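# Loop the blue air tube into its own coupling

## Task

Curve the blue air tube around so its loose end meets the coupling fitted on its opposite end, and press that loose end deep into the coupling.

## Robot and tools

Robot: two arms, left_arm and right_arm, each ending in a two-finger gripper. All hand positions, orientations, velocities and targets use the scene frame: origin at table-top height halfway between the nominal arm bases, +z up, +x out across the table, left_arm on the +y side (arm names do not match image left/right). Real bases sit a little off nominal; a BASES line, if present, gives the calibrated spot. Reported hand pose may be off by a few centimetres, more at long reach.

Gripper geometry: fingers point along the gripper's +z axis and open/close along its x axis. end_effector_position is the point between the pads; fingertips extend 17.5 mm past it. A block protrudes about 10 cm toward the gripper's -y axis from the last joint's axis and rotates with the hand.

The 20-number row (used by both execute_actions and move): one flat list covering both arms. Numbers 1-10 are left_arm: x, y, z (absolute target in metres, scene frame), qw, qx, qy, qz (absolute orientation quaternion, w first, scene frame), then left_gripper position, force_limit, speed. Numbers 11-20 are the same ten for right_arm. The three gripper numbers are each in [-1, 1]. position +1 = fully open (50 mm gap), about -0.65 = pads touching, -1 = close until an object stops the fingers. force_limit maps -1/0/+1 to roughly 20/102/185 N per pad (actual grip up to ~15 N more). speed maps -1/0/+1 to 20/85/150 mm/s of gap change. Both force_limit and speed begin at +1. Every row must include all 20 numbers even if one arm is idle; to leave an arm alone, resend its last full pose and its last gripper numbers (0 counts as a real command). Keep quaternions constant across rows to hold orientation rather than copying drifting reported values.

execute_actions(actions, cameras): actions is a list of actions; each action is a list of up to 15 rows, one row per 1/30 s step, with the last row held to fill 15 steps. An action is rejected for both arms if any target lies more than 0.6 m from that gripper's current position along any of the gripper's own axes; a malformed action, or a first action failing this against the last reported state, rejects the whole call. Empty actions just returns state and images. cameras chooses images: omitted/null/["all"] = all, [] = none; unknown names invalidate the call.

move(target, speed, blend, blocking, cameras): drives each gripper in a straight line from its Hand target to the absolute pose in target (one row, or up to 15 rows as waypoints, no 0.6 m limit). speed is top path speed in m/s, 0.002 to 3.2, default 0.25 (rotation up to twice that in rad/s); one value or one per waypoint. blend (m) rounds corners between waypoints; default 0 stops at each. Paths end together, take at least 0.5 s, and are cut at 10 s. blocking=false returns after ~0.5 s while motion continues; a new move takes over from the current path point. Gripper numbers of the first target are sent at the start; those of later targets are applied on arrival once everything is at rest. No collision avoidance. Avoid routing a path close to an arm's own base (it can flip shoulder posture); go around it. The result adds a move: line giving the ending (done, off_target, moving, held, fault) and limits (paced = pose clipped, held = steps withheld). An arm not named in the ending is done (within 3 mm and 2 degrees).

wait(seconds, cameras): 0 to 10 s, arms hold their last command; a running move continues. stop(cameras): brakes the current move (fingers keep moving). zoom_image(camera, region): enlarges [x0, y0, x1, y1] pixels (max 504x504) of the latest image of cam_high, cam_low, cam_table, cam_left_wrist or cam_right_wrist; all are 896x504. finished_scene(scene): ends the current scene, given its number; irreversible.

Result lines: per arm, end_effector_position, end_effector_quat_wxyz, velocities (omitted when Joint velocities read "within noise"), Joint positions and torques (include arm weight, offsets and noise; positive means toward larger joint angle), Hand target (where the arm is actually being sent, possibly short of your command; send the rest next call), Tool commands, and gripper object_status: 0 moving, 1 blocked while opening, 2 blocked while closing (a grip), 3 reached requested position or pads met (likely nothing held). position_measured converts to opening as (250 - position_measured) x 0.202 mm. Changing position by 0.01 or more is needed before new force_limit/speed apply. Center immovable objects between the pads. MOTOR HOT appears at 70 °C; at 85 °C the arm brakes for 30-60 s.

Controller behaviour: commanded orientation is clipped to within 32 degrees of the current one each step; damped IK favours position; motion lags commands by ~0.15 s. Joint speed caps 2.09/2.62/3.14 rad/s. Arms are stiff: aiming even slightly beyond a firm contact can trigger a 10 s fault stop (torque limits 303, 303, 138, 36.9, 39.1, 37.1 N m; net force about 150 N). After a force fault, release a gripped fixed object before moving. A clearance check holds commands that bring arms too close, but fingers may still hit the other arm; closing on the other arm's fingers counts as pressing between arms and can fail the scene.

Avoid: dropping the tube or releasing it while it moves, knocking anything off the table, fast impacts, hard pushes, arm-to-arm contact, and long stretched or straining poses that heat motors. Loose objects may occasionally get nudged. The tube end must remain seated after the grippers let go.

Each tool is called after ">>>" as name([rows], argument=value, ...), one row to a line, values as JSON.

## Session

>>> execute_actions(actions=[])

Scene clock: 0.00 s.
left_arm: end_effector_position=(+0.4797, +0.2689, +0.3150) position_measured=3 object_status=3 end_effector_quat_wxyz=(-0.073, +0.802, +0.577, +0.134) | right_arm: end_effector_position=(+0.5524, -0.5568, +0.3440) position_measured=3 object_status=3 end_effector_quat_wxyz=(-0.342, +0.754, +0.327, +0.455)
Joint positions: left_arm=[1.949 -1.636 1.992 -1.705 -1.358 -0.939] | right_arm=[2.083 -1.794 2.259 -1.106 -0.628 -0.793]
Joint velocities: within noise
Joint torques (N m): no reading
Hand target: left_arm +0.4797, +0.2689, +0.3150; -0.073, +0.802, +0.577, +0.134 | right_arm +0.5524, -0.5568, +0.3440; -0.342, +0.754, +0.327, +0.455
Tool commands: left_gripper/position=+1.0 left_gripper/force_limit=+1.0 left_gripper/speed=+1.0 right_gripper/position=+1.0 right_gripper/force_limit=+1.0 right_gripper/speed=+1.0

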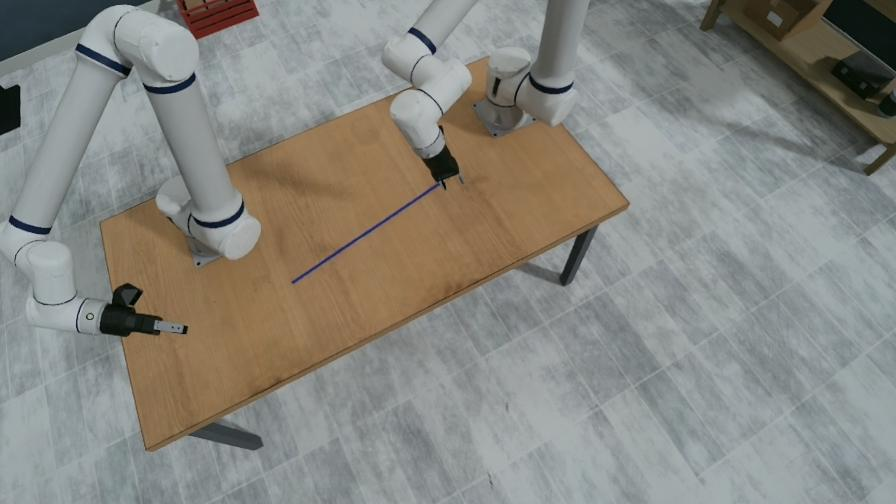

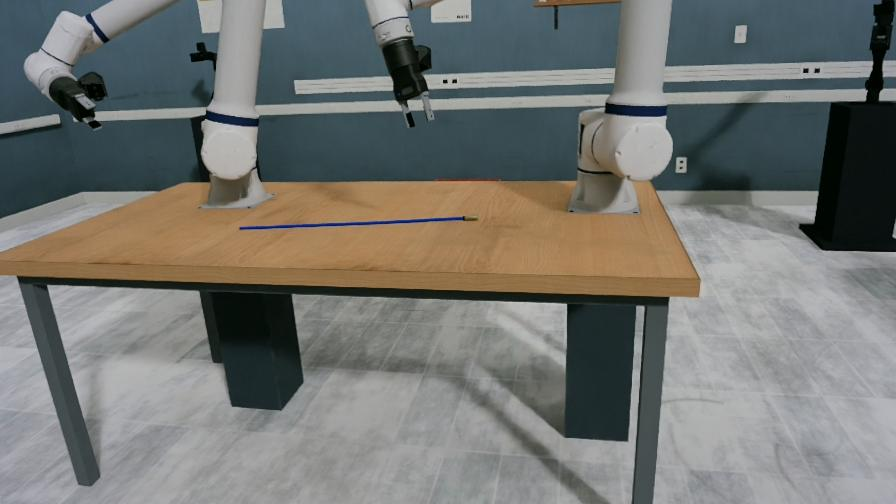

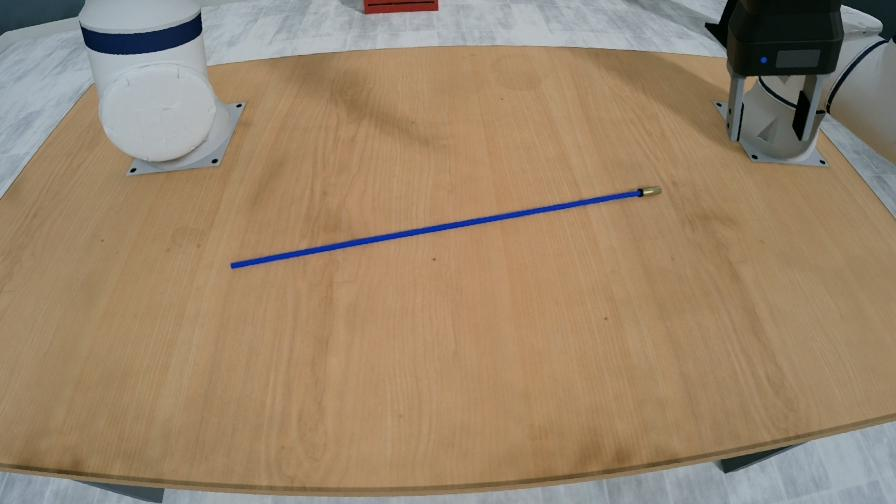

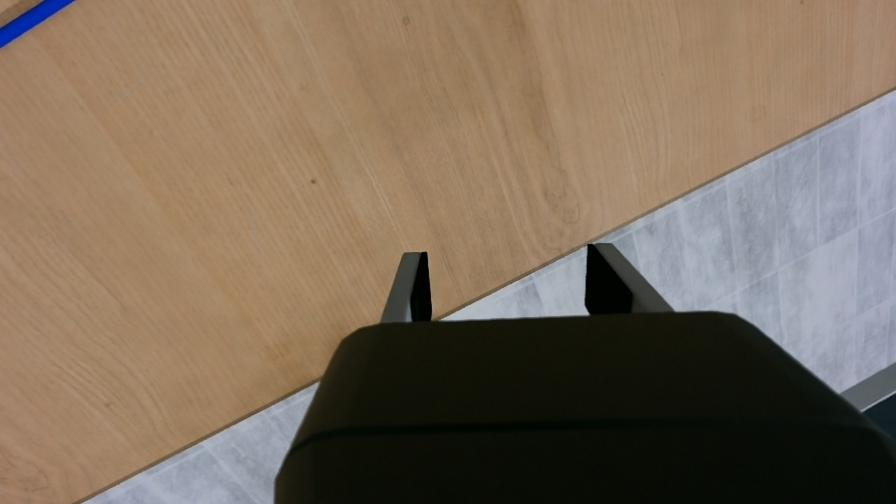

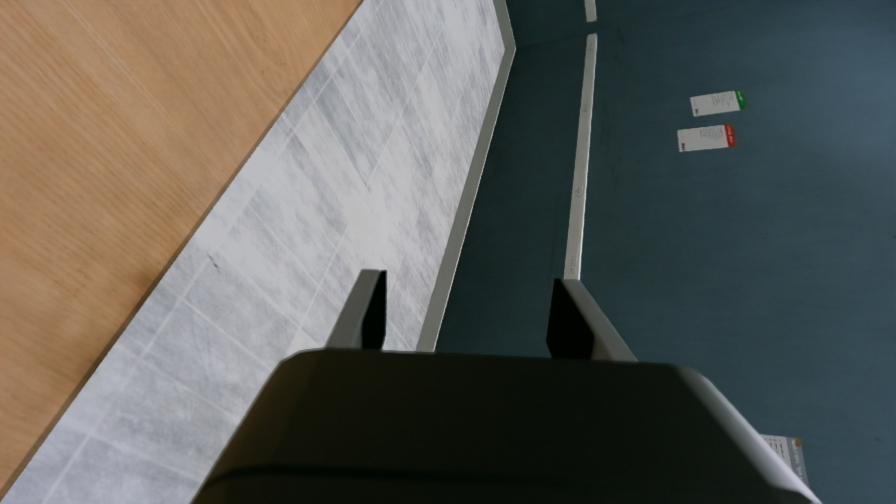

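>>> zoom_image(camera="cam_table", region=[580, 160, 700, 228])

>>> zoom_image(camera="cam_table", region=[200, 230, 320, 298])

Scaled by 4.200 from the camera's 896x504 image, which has a finer 1280x720 frame.

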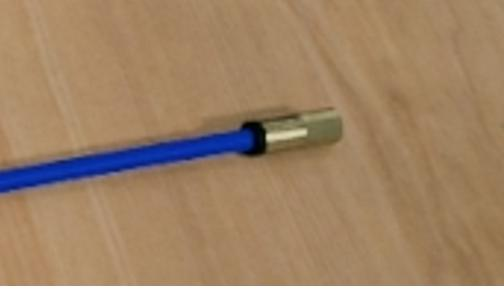

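Scaled by 4.200 from the camera's 896x504 image, which has a finer 1280x720 frame.

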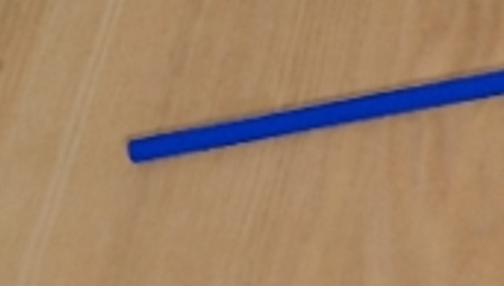

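>>> move([
  [0.4,0.3,0.25,0.1730,0.9811,0.0858,0.0151,1,-0.5,0,0.5,-0.4,0.25,0.1731,0.9818,0.0764,0.0135,1,-0.5,0],
  [0.33,0.32,0.2,0.1567,0.8889,-0.4240,-0.0747,1,-0.5,0,0.4,-0.3,0.2,0.1731,0.9818,0.0764,0.0135,1,-0.5,0],
  [0.268,0.342,0.13,0.0135,0.0764,-0.9818,-0.1731,1,-0.5,0,0.355,-0.214,0.13,0.1731,0.9818,0.0764,0.0135,1,-0.5,0],
], speed=0.5, blend=0.05)

Scene clock: 14.10 s.
left_arm: end_effector_position=(+0.2680, +0.3420, +0.1300) position_measured=3 object_status=3 end_effector_quat_wxyz=(-0.014, -0.077, +0.982, +0.173) | right_arm: end_effector_position=(+0.3550, -0.2140, +0.1300) position_measured=3 object_status=3 end_effector_quat_wxyz=(+0.173, +0.982, +0.076, +0.014)
Joint positions: left_arm=[1.678 -1.683 2.39 -1.93 -1.604 3.052] | right_arm=[3.641 -1.724 2.483 -2.203 -1.897 1.949]
Joint velocities: within noise
Joint torques (N m): left_arm=[-17.63 -64.23 -26.81 -10.51 1.53 2.75] | right_arm=[19.18 -8.26 -51.62 -13.71 2.82 1.74]
Hand target: left_arm +0.2680, +0.3420, +0.1300; -0.014, -0.076, +0.982, +0.173 | right_arm +0.3550, -0.2140, +0.1300; +0.173, +0.982, +0.076, +0.014
Off the commanded pose: left_arm 0.000 m, 0 deg | right_arm 0.000 m, 0 deg.
move: done
camera_calibration:
cam_left_wrist: T_world_to_cam=[[-0.995019, -0.0989295, -0.0122782, 0.317939], [-0.0828862, 0.752581, 0.653263, -0.302147], [-0.0553867, 0.651026, -0.757032, 0.021806], [0, 0, 0, 1]] pos_world=[0.29252, 0.244648, 0.217793]
cam_right_wrist: T_world_to_cam=[[0.977135, 0.211693, -0.0198204, -0.289511], [0.177237, -0.759494, 0.625904, -0.280085], [0.117446, -0.615106, -0.779648, 0.0578824], [0, 0, 0, 1]] pos_world=[0.325735, -0.115832, 0.214696]

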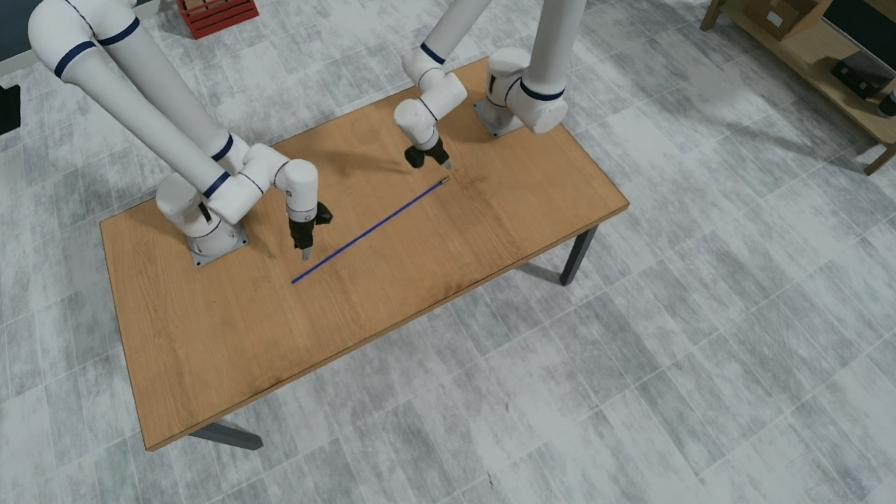

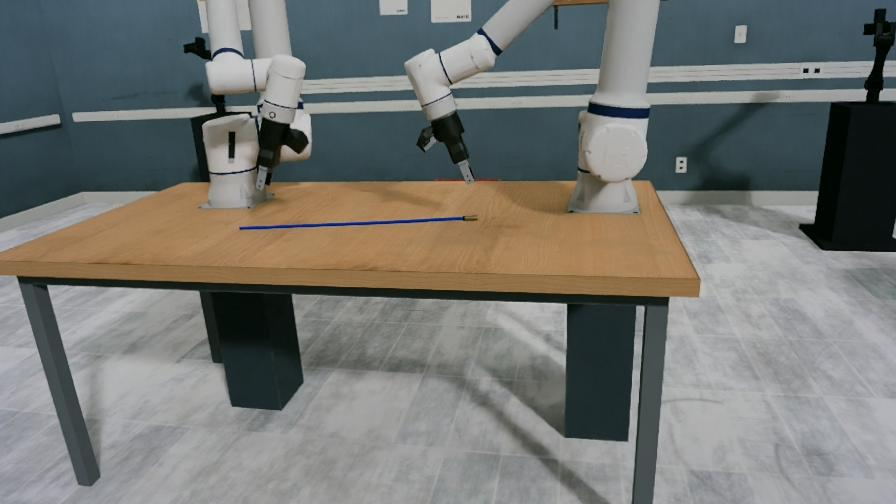

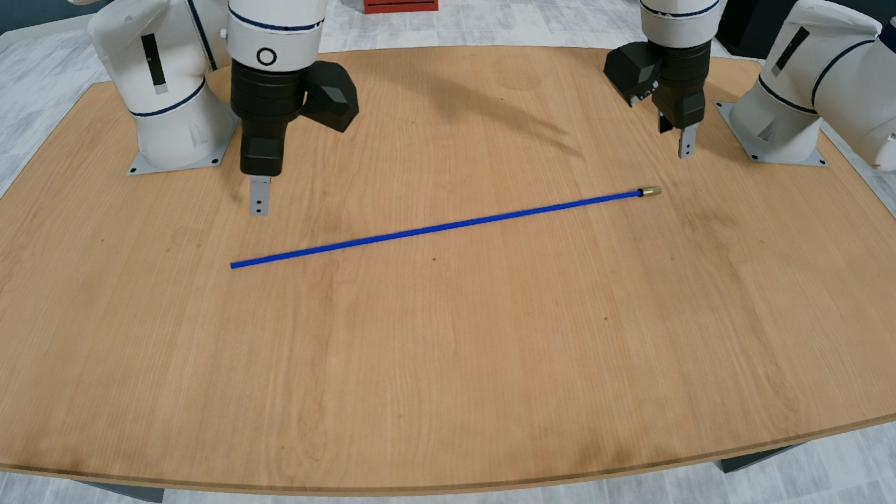

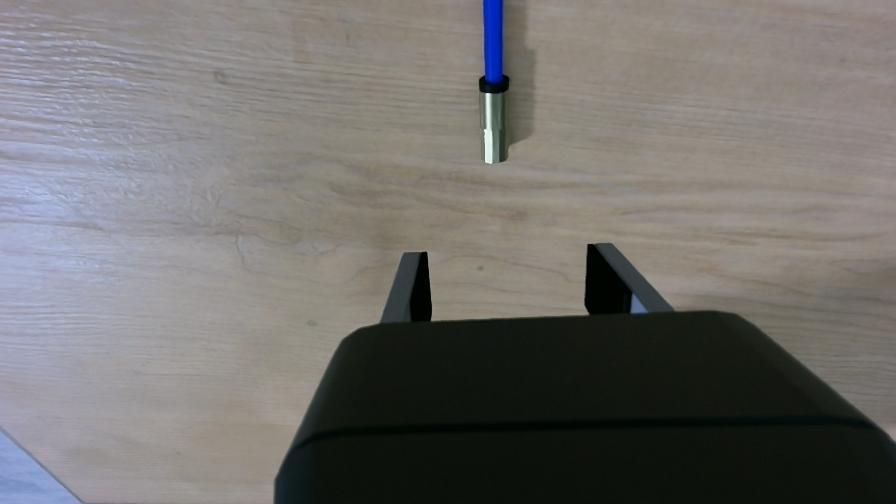

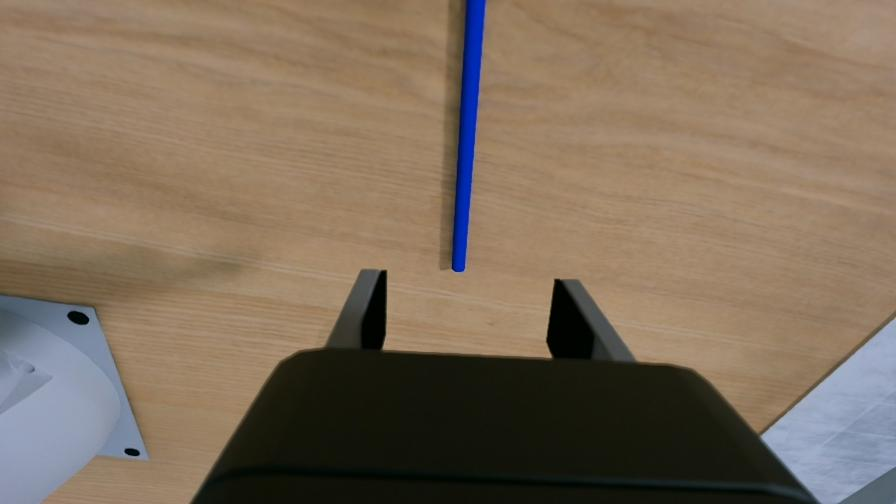

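>>> move(target=[0.263,0.342,0.045,0.0135,0.0764,-0.9818,-0.1731,0.3,-0.5,0,0.3525,-0.2125,0.045,0.1730,0.9811,0.0858,0.0151,0.3,-0.5,0], cameras=["cam_low","cam_left_wrist","cam_right_wrist","cam_table"])

>>> zoom_image(camera="cam_low", region=[410, 180, 530, 248])

>>> zoom_image(camera="cam_low", region=[220, 180, 340, 248])

>>> zoom_image(camera="cam_left_wrist", region=[360, 100, 660, 320])

Scene clock: 17.10 s.
left_arm: end_effector_position=(+0.2630, +0.3420, +0.0451) position_measured=107 object_status=3 end_effector_quat_wxyz=(-0.014, -0.076, +0.982, +0.173) | right_arm: end_effector_position=(+0.3525, -0.2125, +0.0451) position_measured=107 object_status=3 end_effector_quat_wxyz=(+0.173, +0.981, +0.086, +0.015)
Joint positions: left_arm=[1.667 -1.532 2.467 -2.158 -1.607 3.042] | right_arm=[3.648 -1.542 2.558 -2.464 -1.898 1.936]
Joint velocities: within noise
Joint torques (N m): left_arm=[-15.69 -25.59 -20.62 -10.53 -1.26 -3.38] | right_arm=[18 -17.98 -19.45 -13.62 -3.87 -3.24]
Hand target: left_arm +0.2630, +0.3420, +0.0450; -0.014, -0.076, +0.982, +0.173 | right_arm +0.3525, -0.2125, +0.0450; +0.173, +0.981, +0.086, +0.015
Off the commanded pose: left_arm 0.000 m, 0 deg | right_arm 0.000 m, 0 deg.
move: done
camera_calibration:
cam_left_wrist: T_world_to_cam=[[-0.99506, -0.0985103, -0.0123097, 0.311735], [-0.0825908, 0.752626, 0.653248, -0.247203], [-0.055087, 0.651037, -0.757044, -0.0428363], [0, 0, 0, 1]] pos_world=[0.287418, 0.244648, 0.132893]
cam_right_wrist: T_world_to_cam=[[0.972922, 0.230265, -0.0200123, -0.283611], [0.191783, -0.755927, 0.625935, -0.229735], [0.129003, -0.612824, -0.779619, -0.0106807], [0, 0, 0, 1]] pos_world=[0.321369, -0.114902, 0.129796]
Images, in order (width x height): cam_low 896x504, cam_table 896x504, cam_left_wrist 896x504, cam_right_wrist 896x504.

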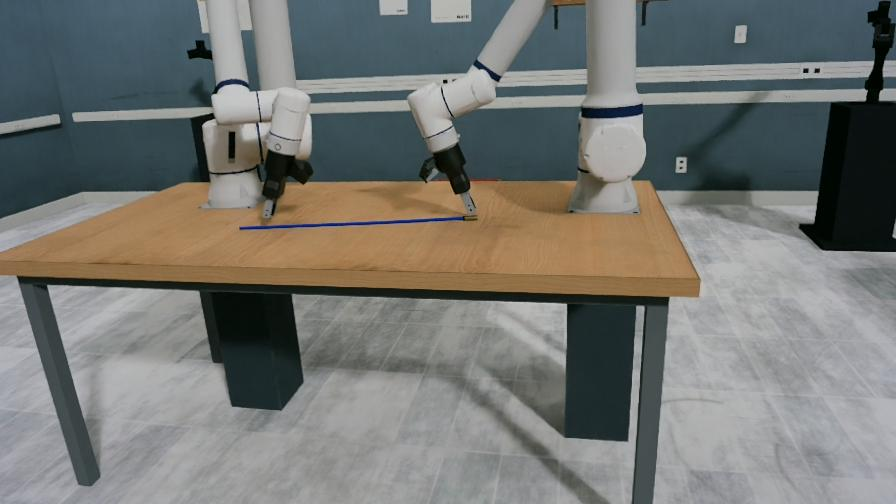

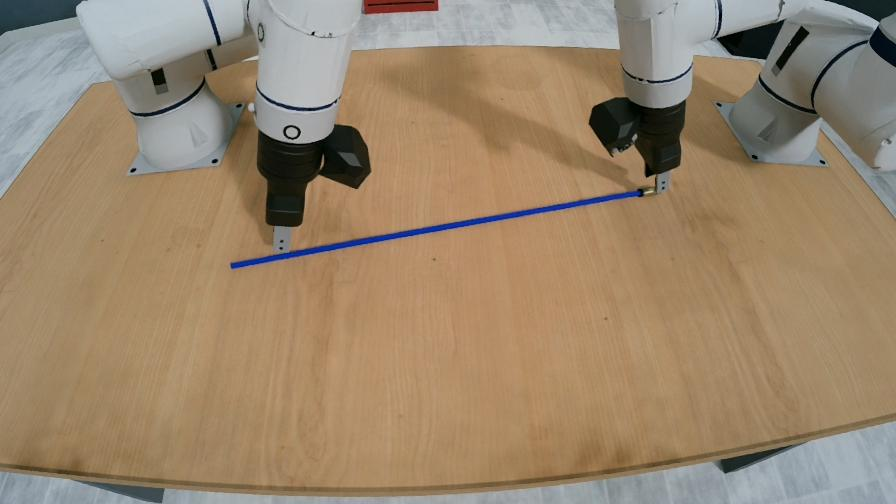

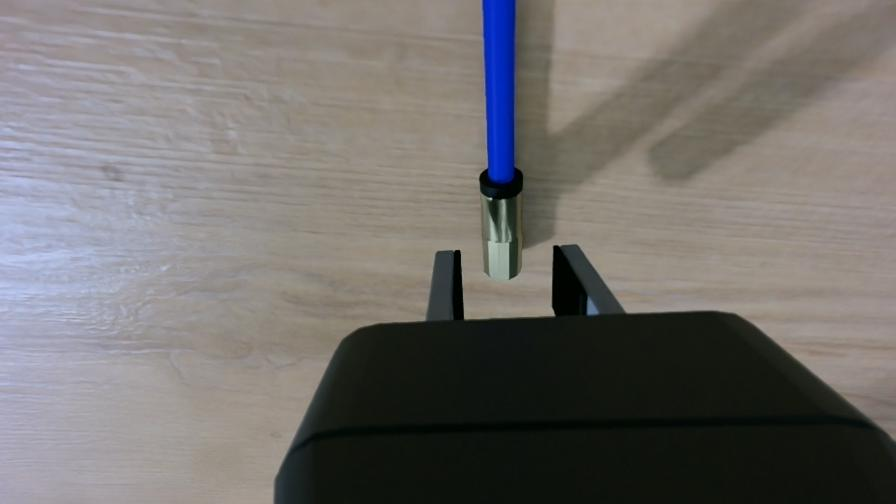

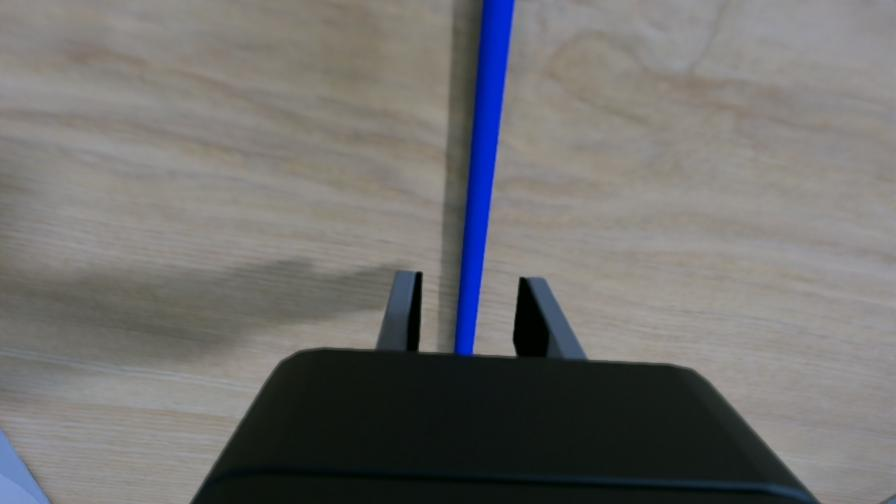

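Scaled by 4.200 from the camera's 896x504 image, which has a finer 1280x720 frame.

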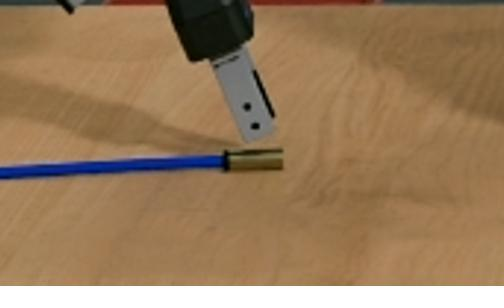

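Scaled by 4.200 from the camera's 896x504 image, which has a finer 1280x720 frame.

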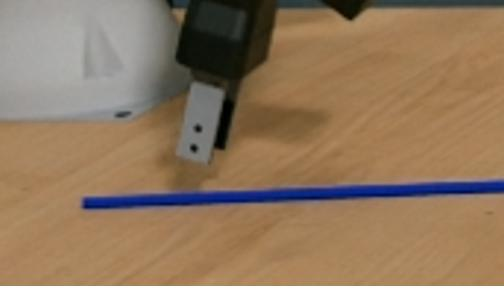

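Scaled by 1.680 from the camera's 896x504 image, which has a finer 1280x720 frame.

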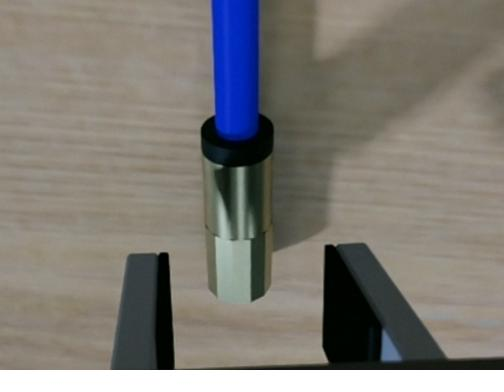

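>>> move(target=[0.264,0.338,0.023,0.0135,0.0764,-0.9818,-0.1731,0.3,-0.5,0,0.3525,-0.2125,0.023,0.1730,0.9811,0.0858,0.0151,0.3,-0.5,0], cameras=["cam_low"], speed=0.06)

>>> zoom_image(camera="cam_low", region=[440, 195, 500, 229])

>>> zoom_image(camera="cam_low", region=[230, 205, 290, 239])

Scene clock: 19.20 s.
left_arm: end_effector_position=(+0.2640, +0.3380, +0.0231) position_measured=107 object_status=3 end_effector_quat_wxyz=(-0.014, -0.076, +0.982, +0.173) | right_arm: end_effector_position=(+0.3525, -0.2125, +0.0231) position_measured=107 object_status=3 end_effector_quat_wxyz=(+0.173, +0.981, +0.086, +0.015)
Joint positions: left_arm=[1.669 -1.478 2.474 -2.219 -1.606 3.044] | right_arm=[3.648 -1.485 2.572 -2.535 -1.898 1.936]
Joint velocities: within noise
Joint torques (N m): left_arm=[13.5 -29.25 -18.93 -10.32 0.93 2.56] | right_arm=[16.42 -18.19 -16.7 -13.85 -2.13 0.08]
Hand target: left_arm +0.2640, +0.3380, +0.0230; -0.014, -0.076, +0.982, +0.173 | right_arm +0.3525, -0.2125, +0.0230; +0.173, +0.981, +0.086, +0.015
Off the commanded pose: left_arm 0.000 m, 0 deg | right_arm 0.000 m, 0 deg.
move: done
Images, in order (width x height): cam_low 896x504.

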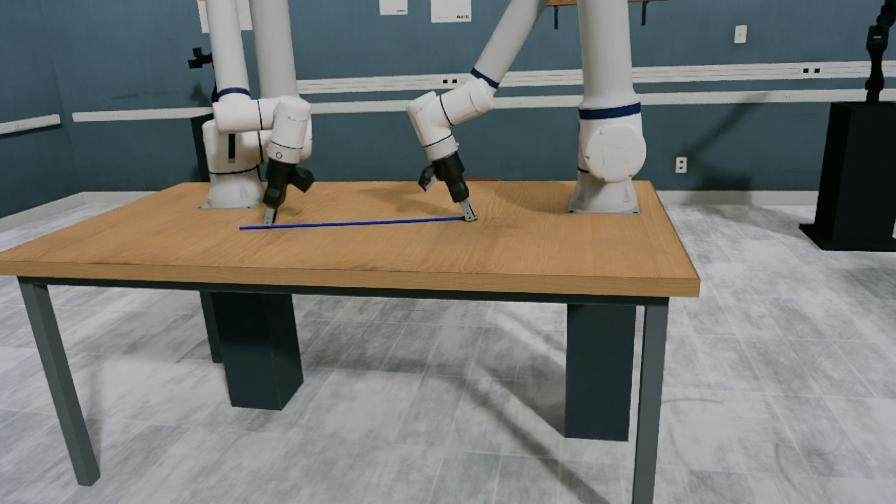

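Scaled by 8.400 from the camera's 896x504 image, which has a finer 1280x720 frame.

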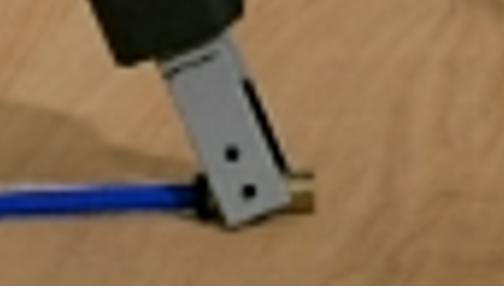

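Scaled by 8.400 from the camera's 896x504 image, which has a finer 1280x720 frame.

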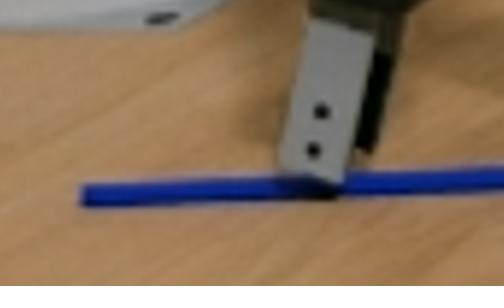

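>>> move(target=[0.264,0.338,0.022,0.0135,0.0764,-0.9818,-0.1731,0.3,-0.5,0,0.3525,-0.2125,0.0195,0.1730,0.9811,0.0858,0.0151,0.3,-0.5,0], cameras=[], speed=0.03)

>>> move(target=[0.264,0.338,0.022,0.0135,0.0764,-0.9818,-0.1731,-1,-0.4,-0.8,0.3525,-0.2125,0.0195,0.1730,0.9811,0.0858,0.0151,-1,-0.4,-0.8], cameras=["cam_low","cam_right_wrist","cam_left_wrist"])

>>> zoom_image(camera="cam_low", region=[440, 195, 500, 229])

>>> zoom_image(camera="cam_low", region=[230, 205, 290, 239])

Scene clock: 21.17 s.
left_arm: end_effector_position=(+0.2640, +0.3380, +0.0220) position_measured=107 object_status=3 end_effector_quat_wxyz=(-0.014, -0.076, +0.982, +0.173) | right_arm: end_effector_position=(+0.3525, -0.2125, +0.0196) position_measured=107 object_status=3 end_effector_quat_wxyz=(+0.173, +0.981, +0.086, +0.015)
Joint positions: left_arm=[1.669 -1.476 2.475 -2.222 -1.606 3.044] | right_arm=[3.648 -1.476 2.574 -2.546 -1.898 1.936]
Joint velocities: within noise
Joint torques (N m): left_arm=[12.92 -31.91 -18.01 -10.28 1.23 2.15] | right_arm=[15.28 -20.5 -16.9 -14.06 -1.8 0.29]
Hand target: left_arm +0.2640, +0.3380, +0.0220; -0.014, -0.076, +0.982, +0.173 | right_arm +0.3525, -0.2125, +0.0195; +0.173, +0.981, +0.086, +0.015
Off the commanded pose: left_arm 0.000 m, 0 deg | right_arm 0.000 m, 0 deg.
move: done
No camera images: "cameras" was empty.

Scene clock: 22.27 s.
left_arm: end_effector_position=(+0.2640, +0.3380, +0.0220) position_measured=187 object_status=2 end_effector_quat_wxyz=(-0.014, -0.076, +0.982, +0.173) | right_arm: end_effector_position=(+0.3525, -0.2125, +0.0195) position_measured=252 object_status=3 end_effector_quat_wxyz=(+0.173, +0.981, +0.086, +0.015)
Joint positions: left_arm=[1.669 -1.476 2.475 -2.222 -1.606 3.044] | right_arm=[3.648 -1.476 2.574 -2.546 -1.898 1.936]
Joint velocities: within noise
Joint torques (N m): left_arm=[12.08 -28.76 -19.58 -9.83 0.95 2.46] | right_arm=[11.89 -18.9 -15.6 2.24 -1.65 0.24]
Hand target: left_arm +0.2640, +0.3380, +0.0220; -0.014, -0.076, +0.982, +0.173 | right_arm +0.3525, -0.2125, +0.0195; +0.173, +0.981, +0.086, +0.015
Off the commanded pose: left_arm 0.000 m, 0 deg | right_arm 0.000 m, 0 deg.
move: done
camera_calibration:
cam_left_wrist: T_world_to_cam=[[-0.99506, -0.0985103, -0.0123097, 0.312051], [-0.0825908, 0.752626, 0.653248, -0.22902], [-0.055087, 0.651037, -0.757044, -0.0576647], [0, 0, 0, 1]] pos_world=[0.288418, 0.240648, 0.109793]
cam_right_wrist: T_world_to_cam=[[0.972899, 0.23038, -0.0198279, -0.284219], [0.191765, -0.755955, 0.625906, -0.213724], [0.129207, -0.612745, -0.779646, -0.0307062], [0, 0, 0, 1]] pos_world=[0.321469, -0.114902, 0.104196]
Images, in order (width x height): cam_low 896x504, cam_left_wrist 896x504, cam_right_wrist 896x504.

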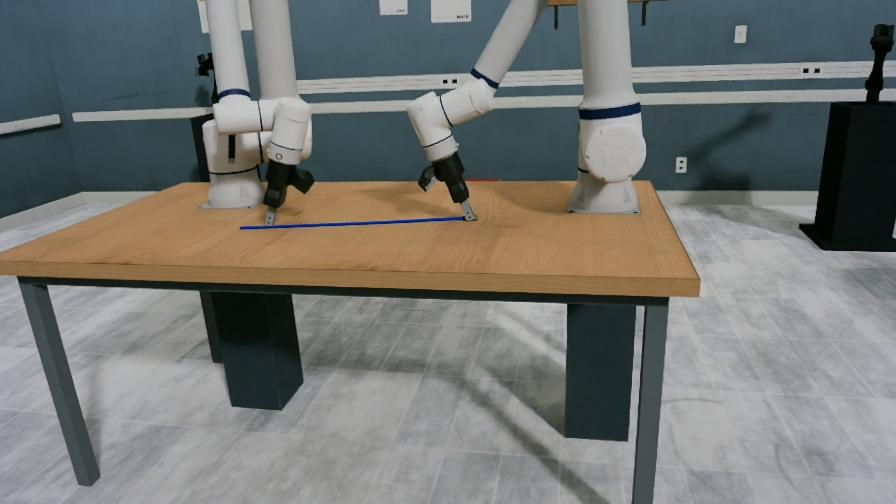

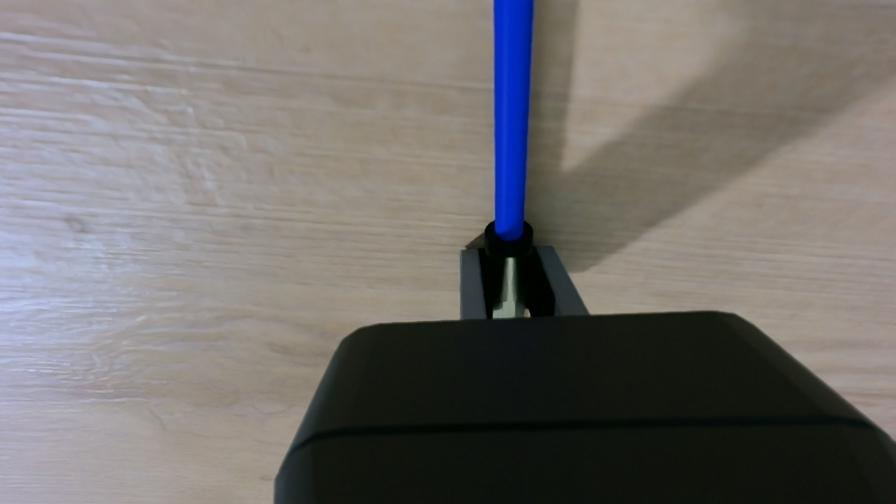

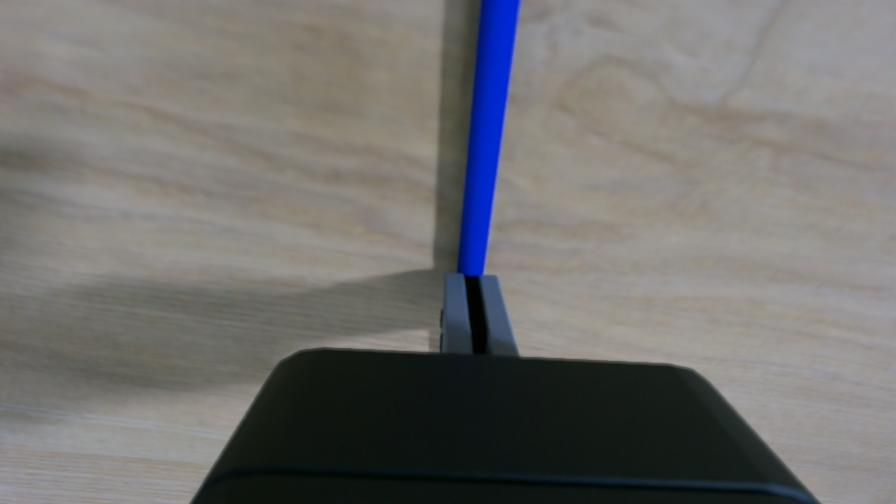

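Scaled by 8.400 from the camera's 896x504 image, which has a finer 1280x720 frame.

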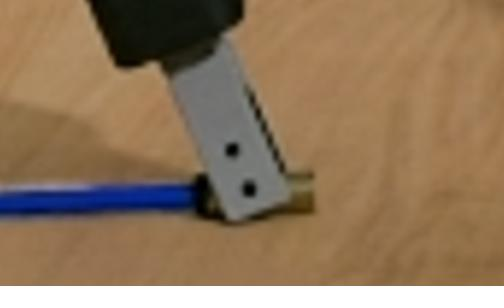

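Scaled by 8.400 from the camera's 896x504 image, which has a finer 1280x720 frame.

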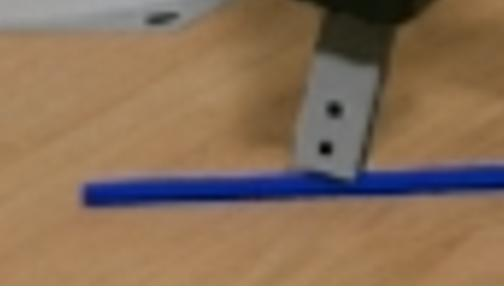

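>>> move([
  [0.264,0.338,0.022,0.0135,0.0764,-0.9818,-0.1731,-1,-0.4,-0.8,0.3525,-0.2125,0.0195,0.1730,0.9811,0.0858,0.0151,0.3,-0.4,-0.5],
  [0.264,0.338,0.022,0.0135,0.0764,-0.9818,-0.1731,-1,-0.4,-0.8,0.3525,-0.2125,0.0115,0.1730,0.9811,0.0858,0.0151,0.3,-0.4,-0.5],
], cameras=["cam_low","cam_right_wrist"], speed=0.02)

>>> zoom_image(camera="cam_low", region=[230, 205, 290, 239])

Scene clock: 24.93 s.
left_arm: end_effector_position=(+0.2640, +0.3380, +0.0220) position_measured=187 object_status=2 end_effector_quat_wxyz=(-0.014, -0.076, +0.982, +0.173) | right_arm: end_effector_position=(+0.3529, -0.2122, +0.0134) position_measured=107 object_status=3 end_effector_quat_wxyz=(+0.173, +0.981, +0.086, +0.016)
Joint positions: left_arm=[1.669 -1.476 2.475 -2.222 -1.606 3.044] | right_arm=[3.648 -1.459 2.577 -2.568 -1.898 1.936]
Joint velocities: within noise
Joint torques (N m): left_arm=[10.39 -30.17 -22.71 -8.27 1.42 2.72] | right_arm=[5.42 -29.78 -25.4 -7.62 -0.51 -0.81]
Hand target: left_arm +0.2640, +0.3380, +0.0220; -0.014, -0.076, +0.982, +0.173 | right_arm +0.3529, -0.2122, +0.0134; +0.173, +0.981, +0.086, +0.016
Tool commands: left_gripper/position=-1.0 left_gripper/force_limit=-0.4 left_gripper/speed=-0.8 right_gripper/position=+0.301961 right_gripper/force_limit=-0.396078 right_gripper/speed=-0.498039
Off the commanded pose: left_arm 0.000 m, 0 deg | right_arm 0.002 m, 0 deg.
FORCE FAULT: contact force on the right arm reached its limit, and that arm stopped. The contact can be on any part of that arm, not only on its tool. That arm's remaining commands of this call were not run. That arm is still stopped at the end of this call. That arm stays stopped for about 10 more seconds. Until then a move that you send moves the other arm only, and its call returns only when the move has ended. Once the stop has ended, the next robot result says so. If the stop ends while you think or write, that arm runs what you send next. While its stop runs, that arm takes no new command, but its gripper still runs the gripper command that each later call begins with. Until it ends, the stop uses up actions while you think or wait. An arm that is not stopped still takes commands.
move: fault (right_arm)
camera_calibration:
cam_right_wrist: T_world_to_cam=[[0.972904, 0.230466, -0.0184953, -0.284705], [0.191064, -0.756363, 0.625627, -0.209648], [0.130197, -0.612209, -0.779903, -0.0355202], [0, 0, 0, 1]] pos_world=[0.321671, -0.114701, 0.0981937]
Images, in order (width x height): cam_low 896x504, cam_right_wrist 896x504.

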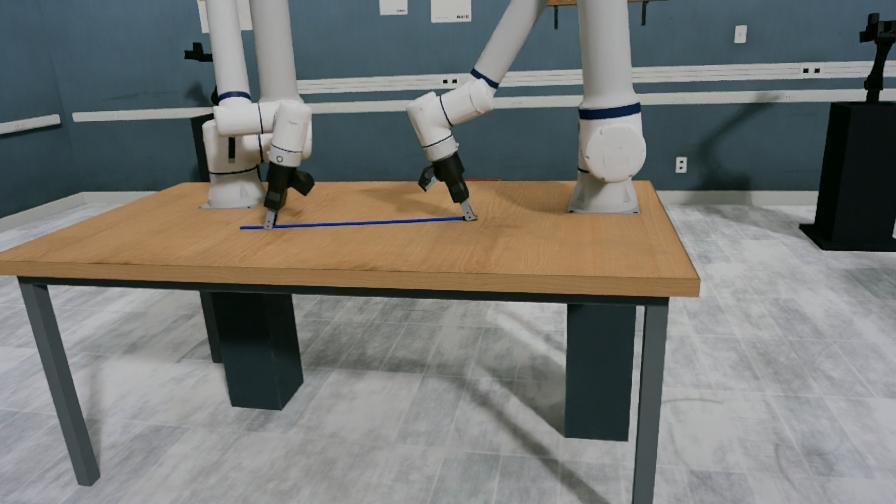

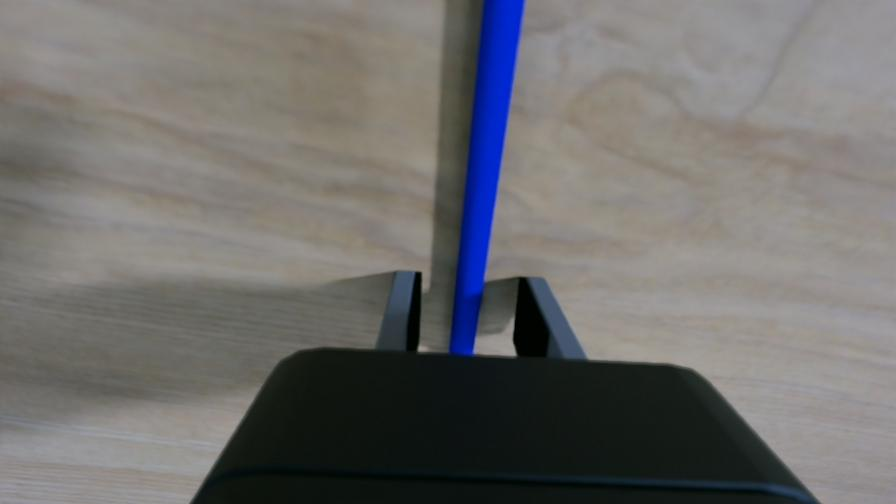

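Scaled by 8.400 from the camera's 896x504 image, which has a finer 1280x720 frame.

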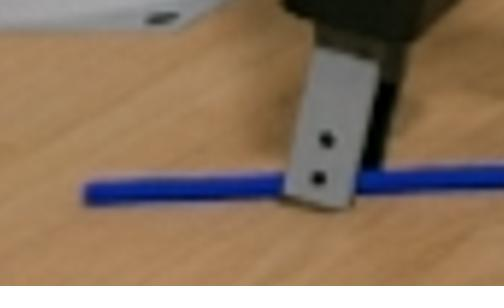

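>>> wait(seconds=10, cameras=[])

>>> move([
  [0.264,0.338,0.022,0.0135,0.0764,-0.9818,-0.1731,-1,-0.4,-0.8,0.3525,-0.2125,0.0155,0.1730,0.9811,0.0858,0.0151,0.3,-0.4,-0.5],
  [0.264,0.338,0.022,0.0135,0.0764,-0.9818,-0.1731,-1,-0.4,-0.8,0.3525,-0.2125,0.0155,0.1730,0.9811,0.0858,0.0151,-1,-0.3,-0.8],
], cameras=["cam_low","cam_right_wrist"], speed=0.03)

>>> zoom_image(camera="cam_low", region=[230, 205, 290, 239])

Scene clock: 35.77 s.
left_arm: end_effector_position=(+0.2640, +0.3380, +0.0220) position_measured=187 object_status=2 end_effector_quat_wxyz=(-0.014, -0.076, +0.982, +0.173) | right_arm: end_effector_position=(+0.3529, -0.2122, +0.0135) position_measured=107 object_status=3 end_effector_quat_wxyz=(+0.173, +0.981, +0.086, +0.016)
Joint positions: left_arm=[1.669 -1.476 2.475 -2.222 -1.606 3.044] | right_arm=[3.648 -1.459 2.577 -2.568 -1.898 1.936]
Joint velocities: within noise
Joint torques (N m): left_arm=[10.25 -34.83 -36.96 -2.04 1.05 2.13] | right_arm=[4.84 -33.89 -25.52 -7.61 -0.53 -0.78]
Hand target: left_arm +0.2640, +0.3380, +0.0220; -0.014, -0.076, +0.982, +0.173 | right_arm +0.3529, -0.2122, +0.0135; +0.173, +0.981, +0.086, +0.016
Tool commands: left_gripper/position=-1.0 left_gripper/force_limit=-0.4 left_gripper/speed=-0.8 right_gripper/position=+0.301961 right_gripper/force_limit=-0.396078 right_gripper/speed=-0.498039
Off the commanded pose: left_arm 0.000 m, 0 deg | right_arm 0.002 m, 0 deg.
FORCE FAULT, CONTINUED: the right arm's stop, for the force fault that an earlier result reported, is over. The rest of the stop counts as 20 of the actions that you can send in this scene. That arm's target is now where it stood when the stop ended, not its last command. That arm accepts commands again.
wait: 10.00 s; at rest from the start
No camera images: "cameras" was empty.

Scene clock: 37.40 s.
left_arm: end_effector_position=(+0.2640, +0.3380, +0.0220) position_measured=187 object_status=2 end_effector_quat_wxyz=(-0.014, -0.076, +0.982, +0.173) | right_arm: end_effector_position=(+0.3525, -0.2125, +0.0155) position_measured=223 object_status=2 end_effector_quat_wxyz=(+0.173, +0.981, +0.086, +0.015)
Joint positions: left_arm=[1.669 -1.476 2.475 -2.222 -1.606 3.044] | right_arm=[3.648 -1.465 2.576 -2.559 -1.898 1.936]
Joint velocities: within noise
Joint torques (N m): left_arm=[12.72 -34.78 -39.05 -1.52 0.58 2.54] | right_arm=[-8.13 -40.62 -33.74 -2.65 -0.47 -1.35]
Hand target: left_arm +0.2640, +0.3380, +0.0220; -0.014, -0.076, +0.982, +0.173 | right_arm +0.3525, -0.2125, +0.0155; +0.173, +0.981, +0.086, +0.015
Off the commanded pose: left_arm 0.000 m, 0 deg | right_arm 0.000 m, 0 deg.
move: done
camera_calibration:
cam_right_wrist: T_world_to_cam=[[0.972914, 0.230307, -0.019922, -0.284303], [0.191758, -0.75592, 0.62595, -0.211219], [0.129101, -0.612816, -0.779609, -0.0338024], [0, 0, 0, 1]] pos_world=[0.321469, -0.114902, 0.100196]
Images, in order (width x height): cam_low 896x504, cam_right_wrist 896x504.

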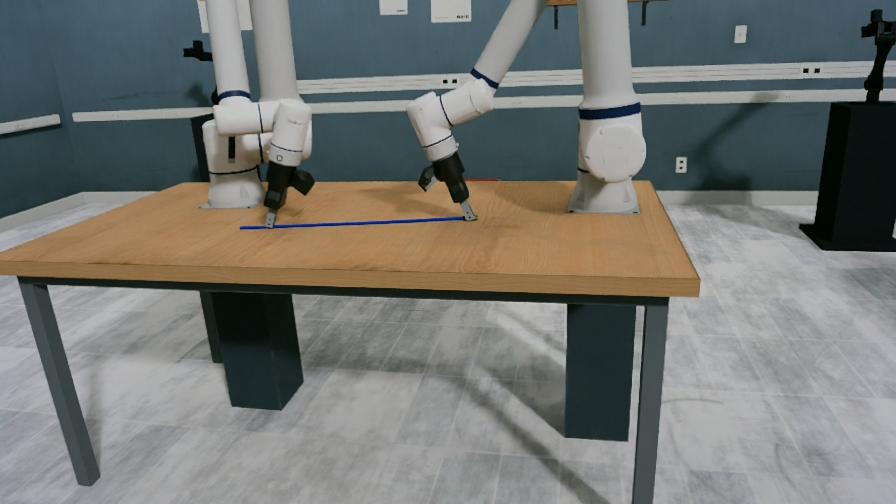

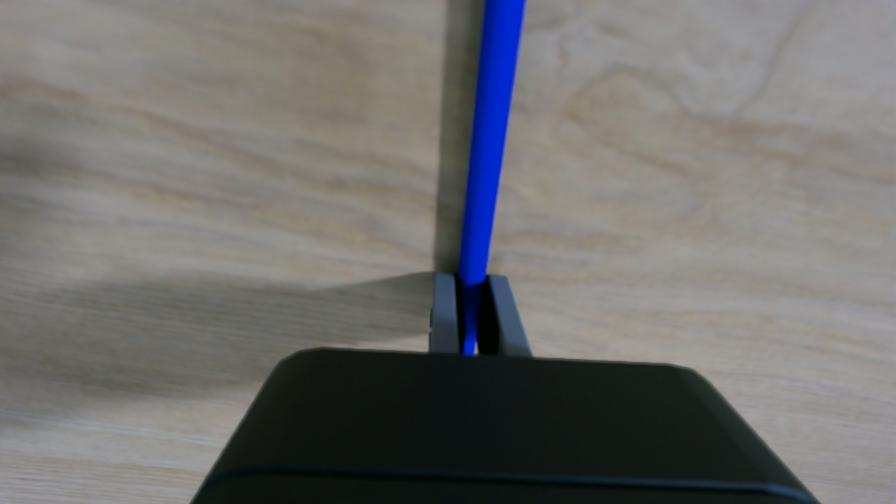

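Scaled by 8.400 from the camera's 896x504 image, which has a finer 1280x720 frame.

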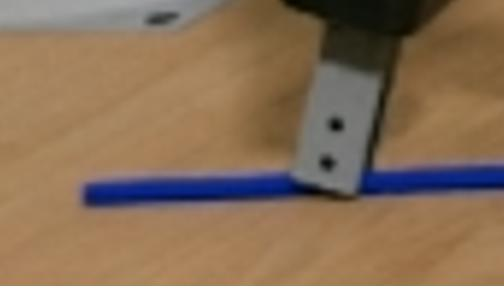

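>>> move([
  [0.264,0.338,0.302,0.0135,0.0764,-0.9818,-0.1731,-1,-0.4,-0.8,0.3525,-0.2125,0.297,0.1730,0.9811,0.0858,0.0151,-1,-0.3,-0.8],
  [0.34,0.295,0.3045,0.0449,0.2549,-0.9512,-0.1677,-1,-0.4,-0.8,0.36,-0.23,0.30,0.1677,0.9512,-0.2549,-0.0449,-1,-0.3,-0.8],
], blend=0.03, cameras=["cam_high","cam_low","cam_table"])

Scene clock: 42.60 s.
left_arm: end_effector_position=(+0.3400, +0.2950, +0.3045) position_measured=187 object_status=2 end_effector_quat_wxyz=(-0.045, -0.255, +0.951, +0.168) | right_arm: end_effector_position=(+0.3600, -0.2300, +0.3000) position_measured=223 object_status=2 end_effector_quat_wxyz=(+0.168, +0.951, -0.255, -0.045)
Joint positions: left_arm=[1.867 -1.712 2.062 -1.583 -1.663 2.883] | right_arm=[3.52 -1.884 2.209 -1.615 -1.781 2.516]
Joint velocities: within noise
Joint torques (N m): left_arm=[13.82 -28.66 -58.54 -10.97 -1.35 -3.06] | right_arm=[-8.75 -4.66 -62.77 -1.32 2.67 1.76]
Hand target: left_arm +0.3400, +0.2950, +0.3045; -0.045, -0.255, +0.951, +0.168 | right_arm +0.3600, -0.2300, +0.3000; +0.168, +0.951, -0.255, -0.045
Off the commanded pose: left_arm 0.000 m, 0 deg | right_arm 0.000 m, 0 deg.
move: done
Images, in order (width x height): cam_high 896x504, cam_low 896x504, cam_table 896x504.

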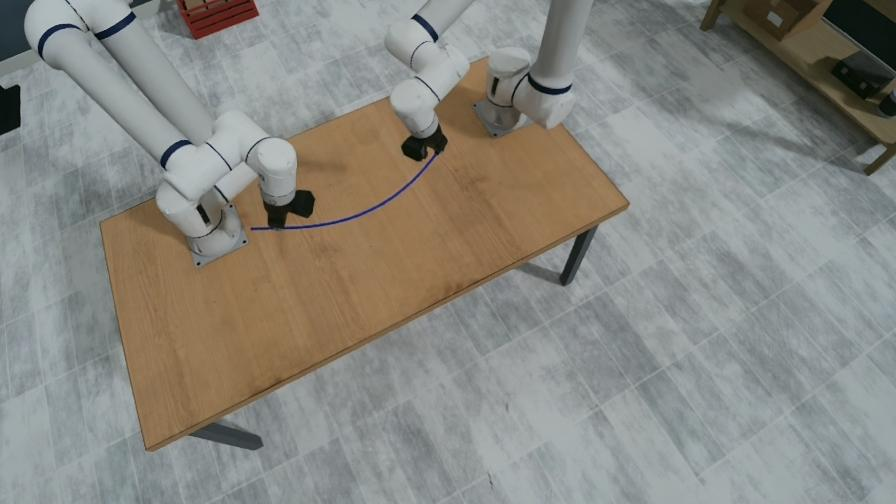

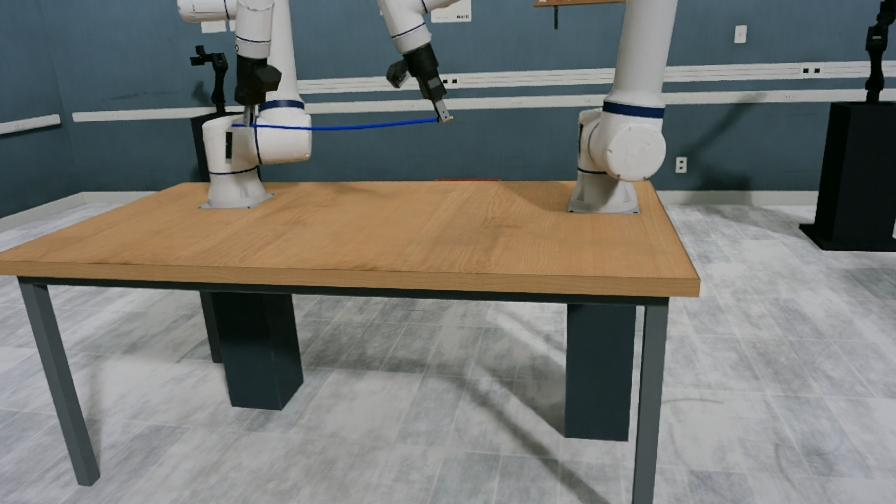

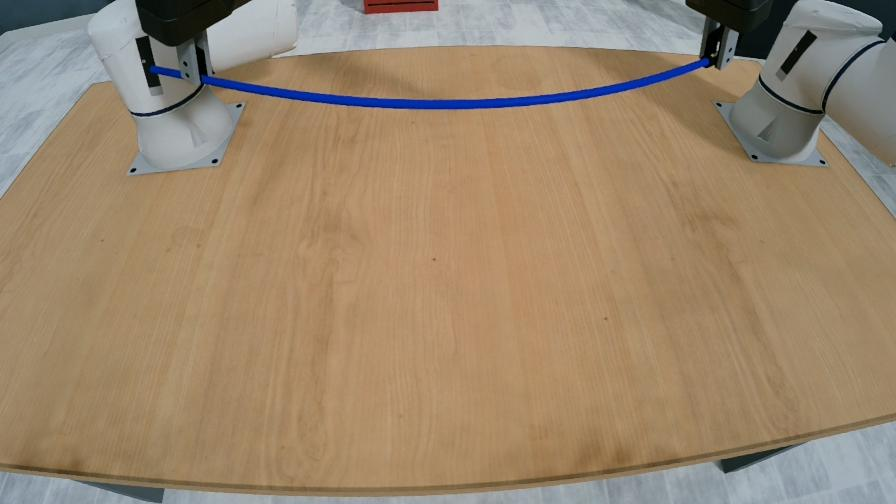

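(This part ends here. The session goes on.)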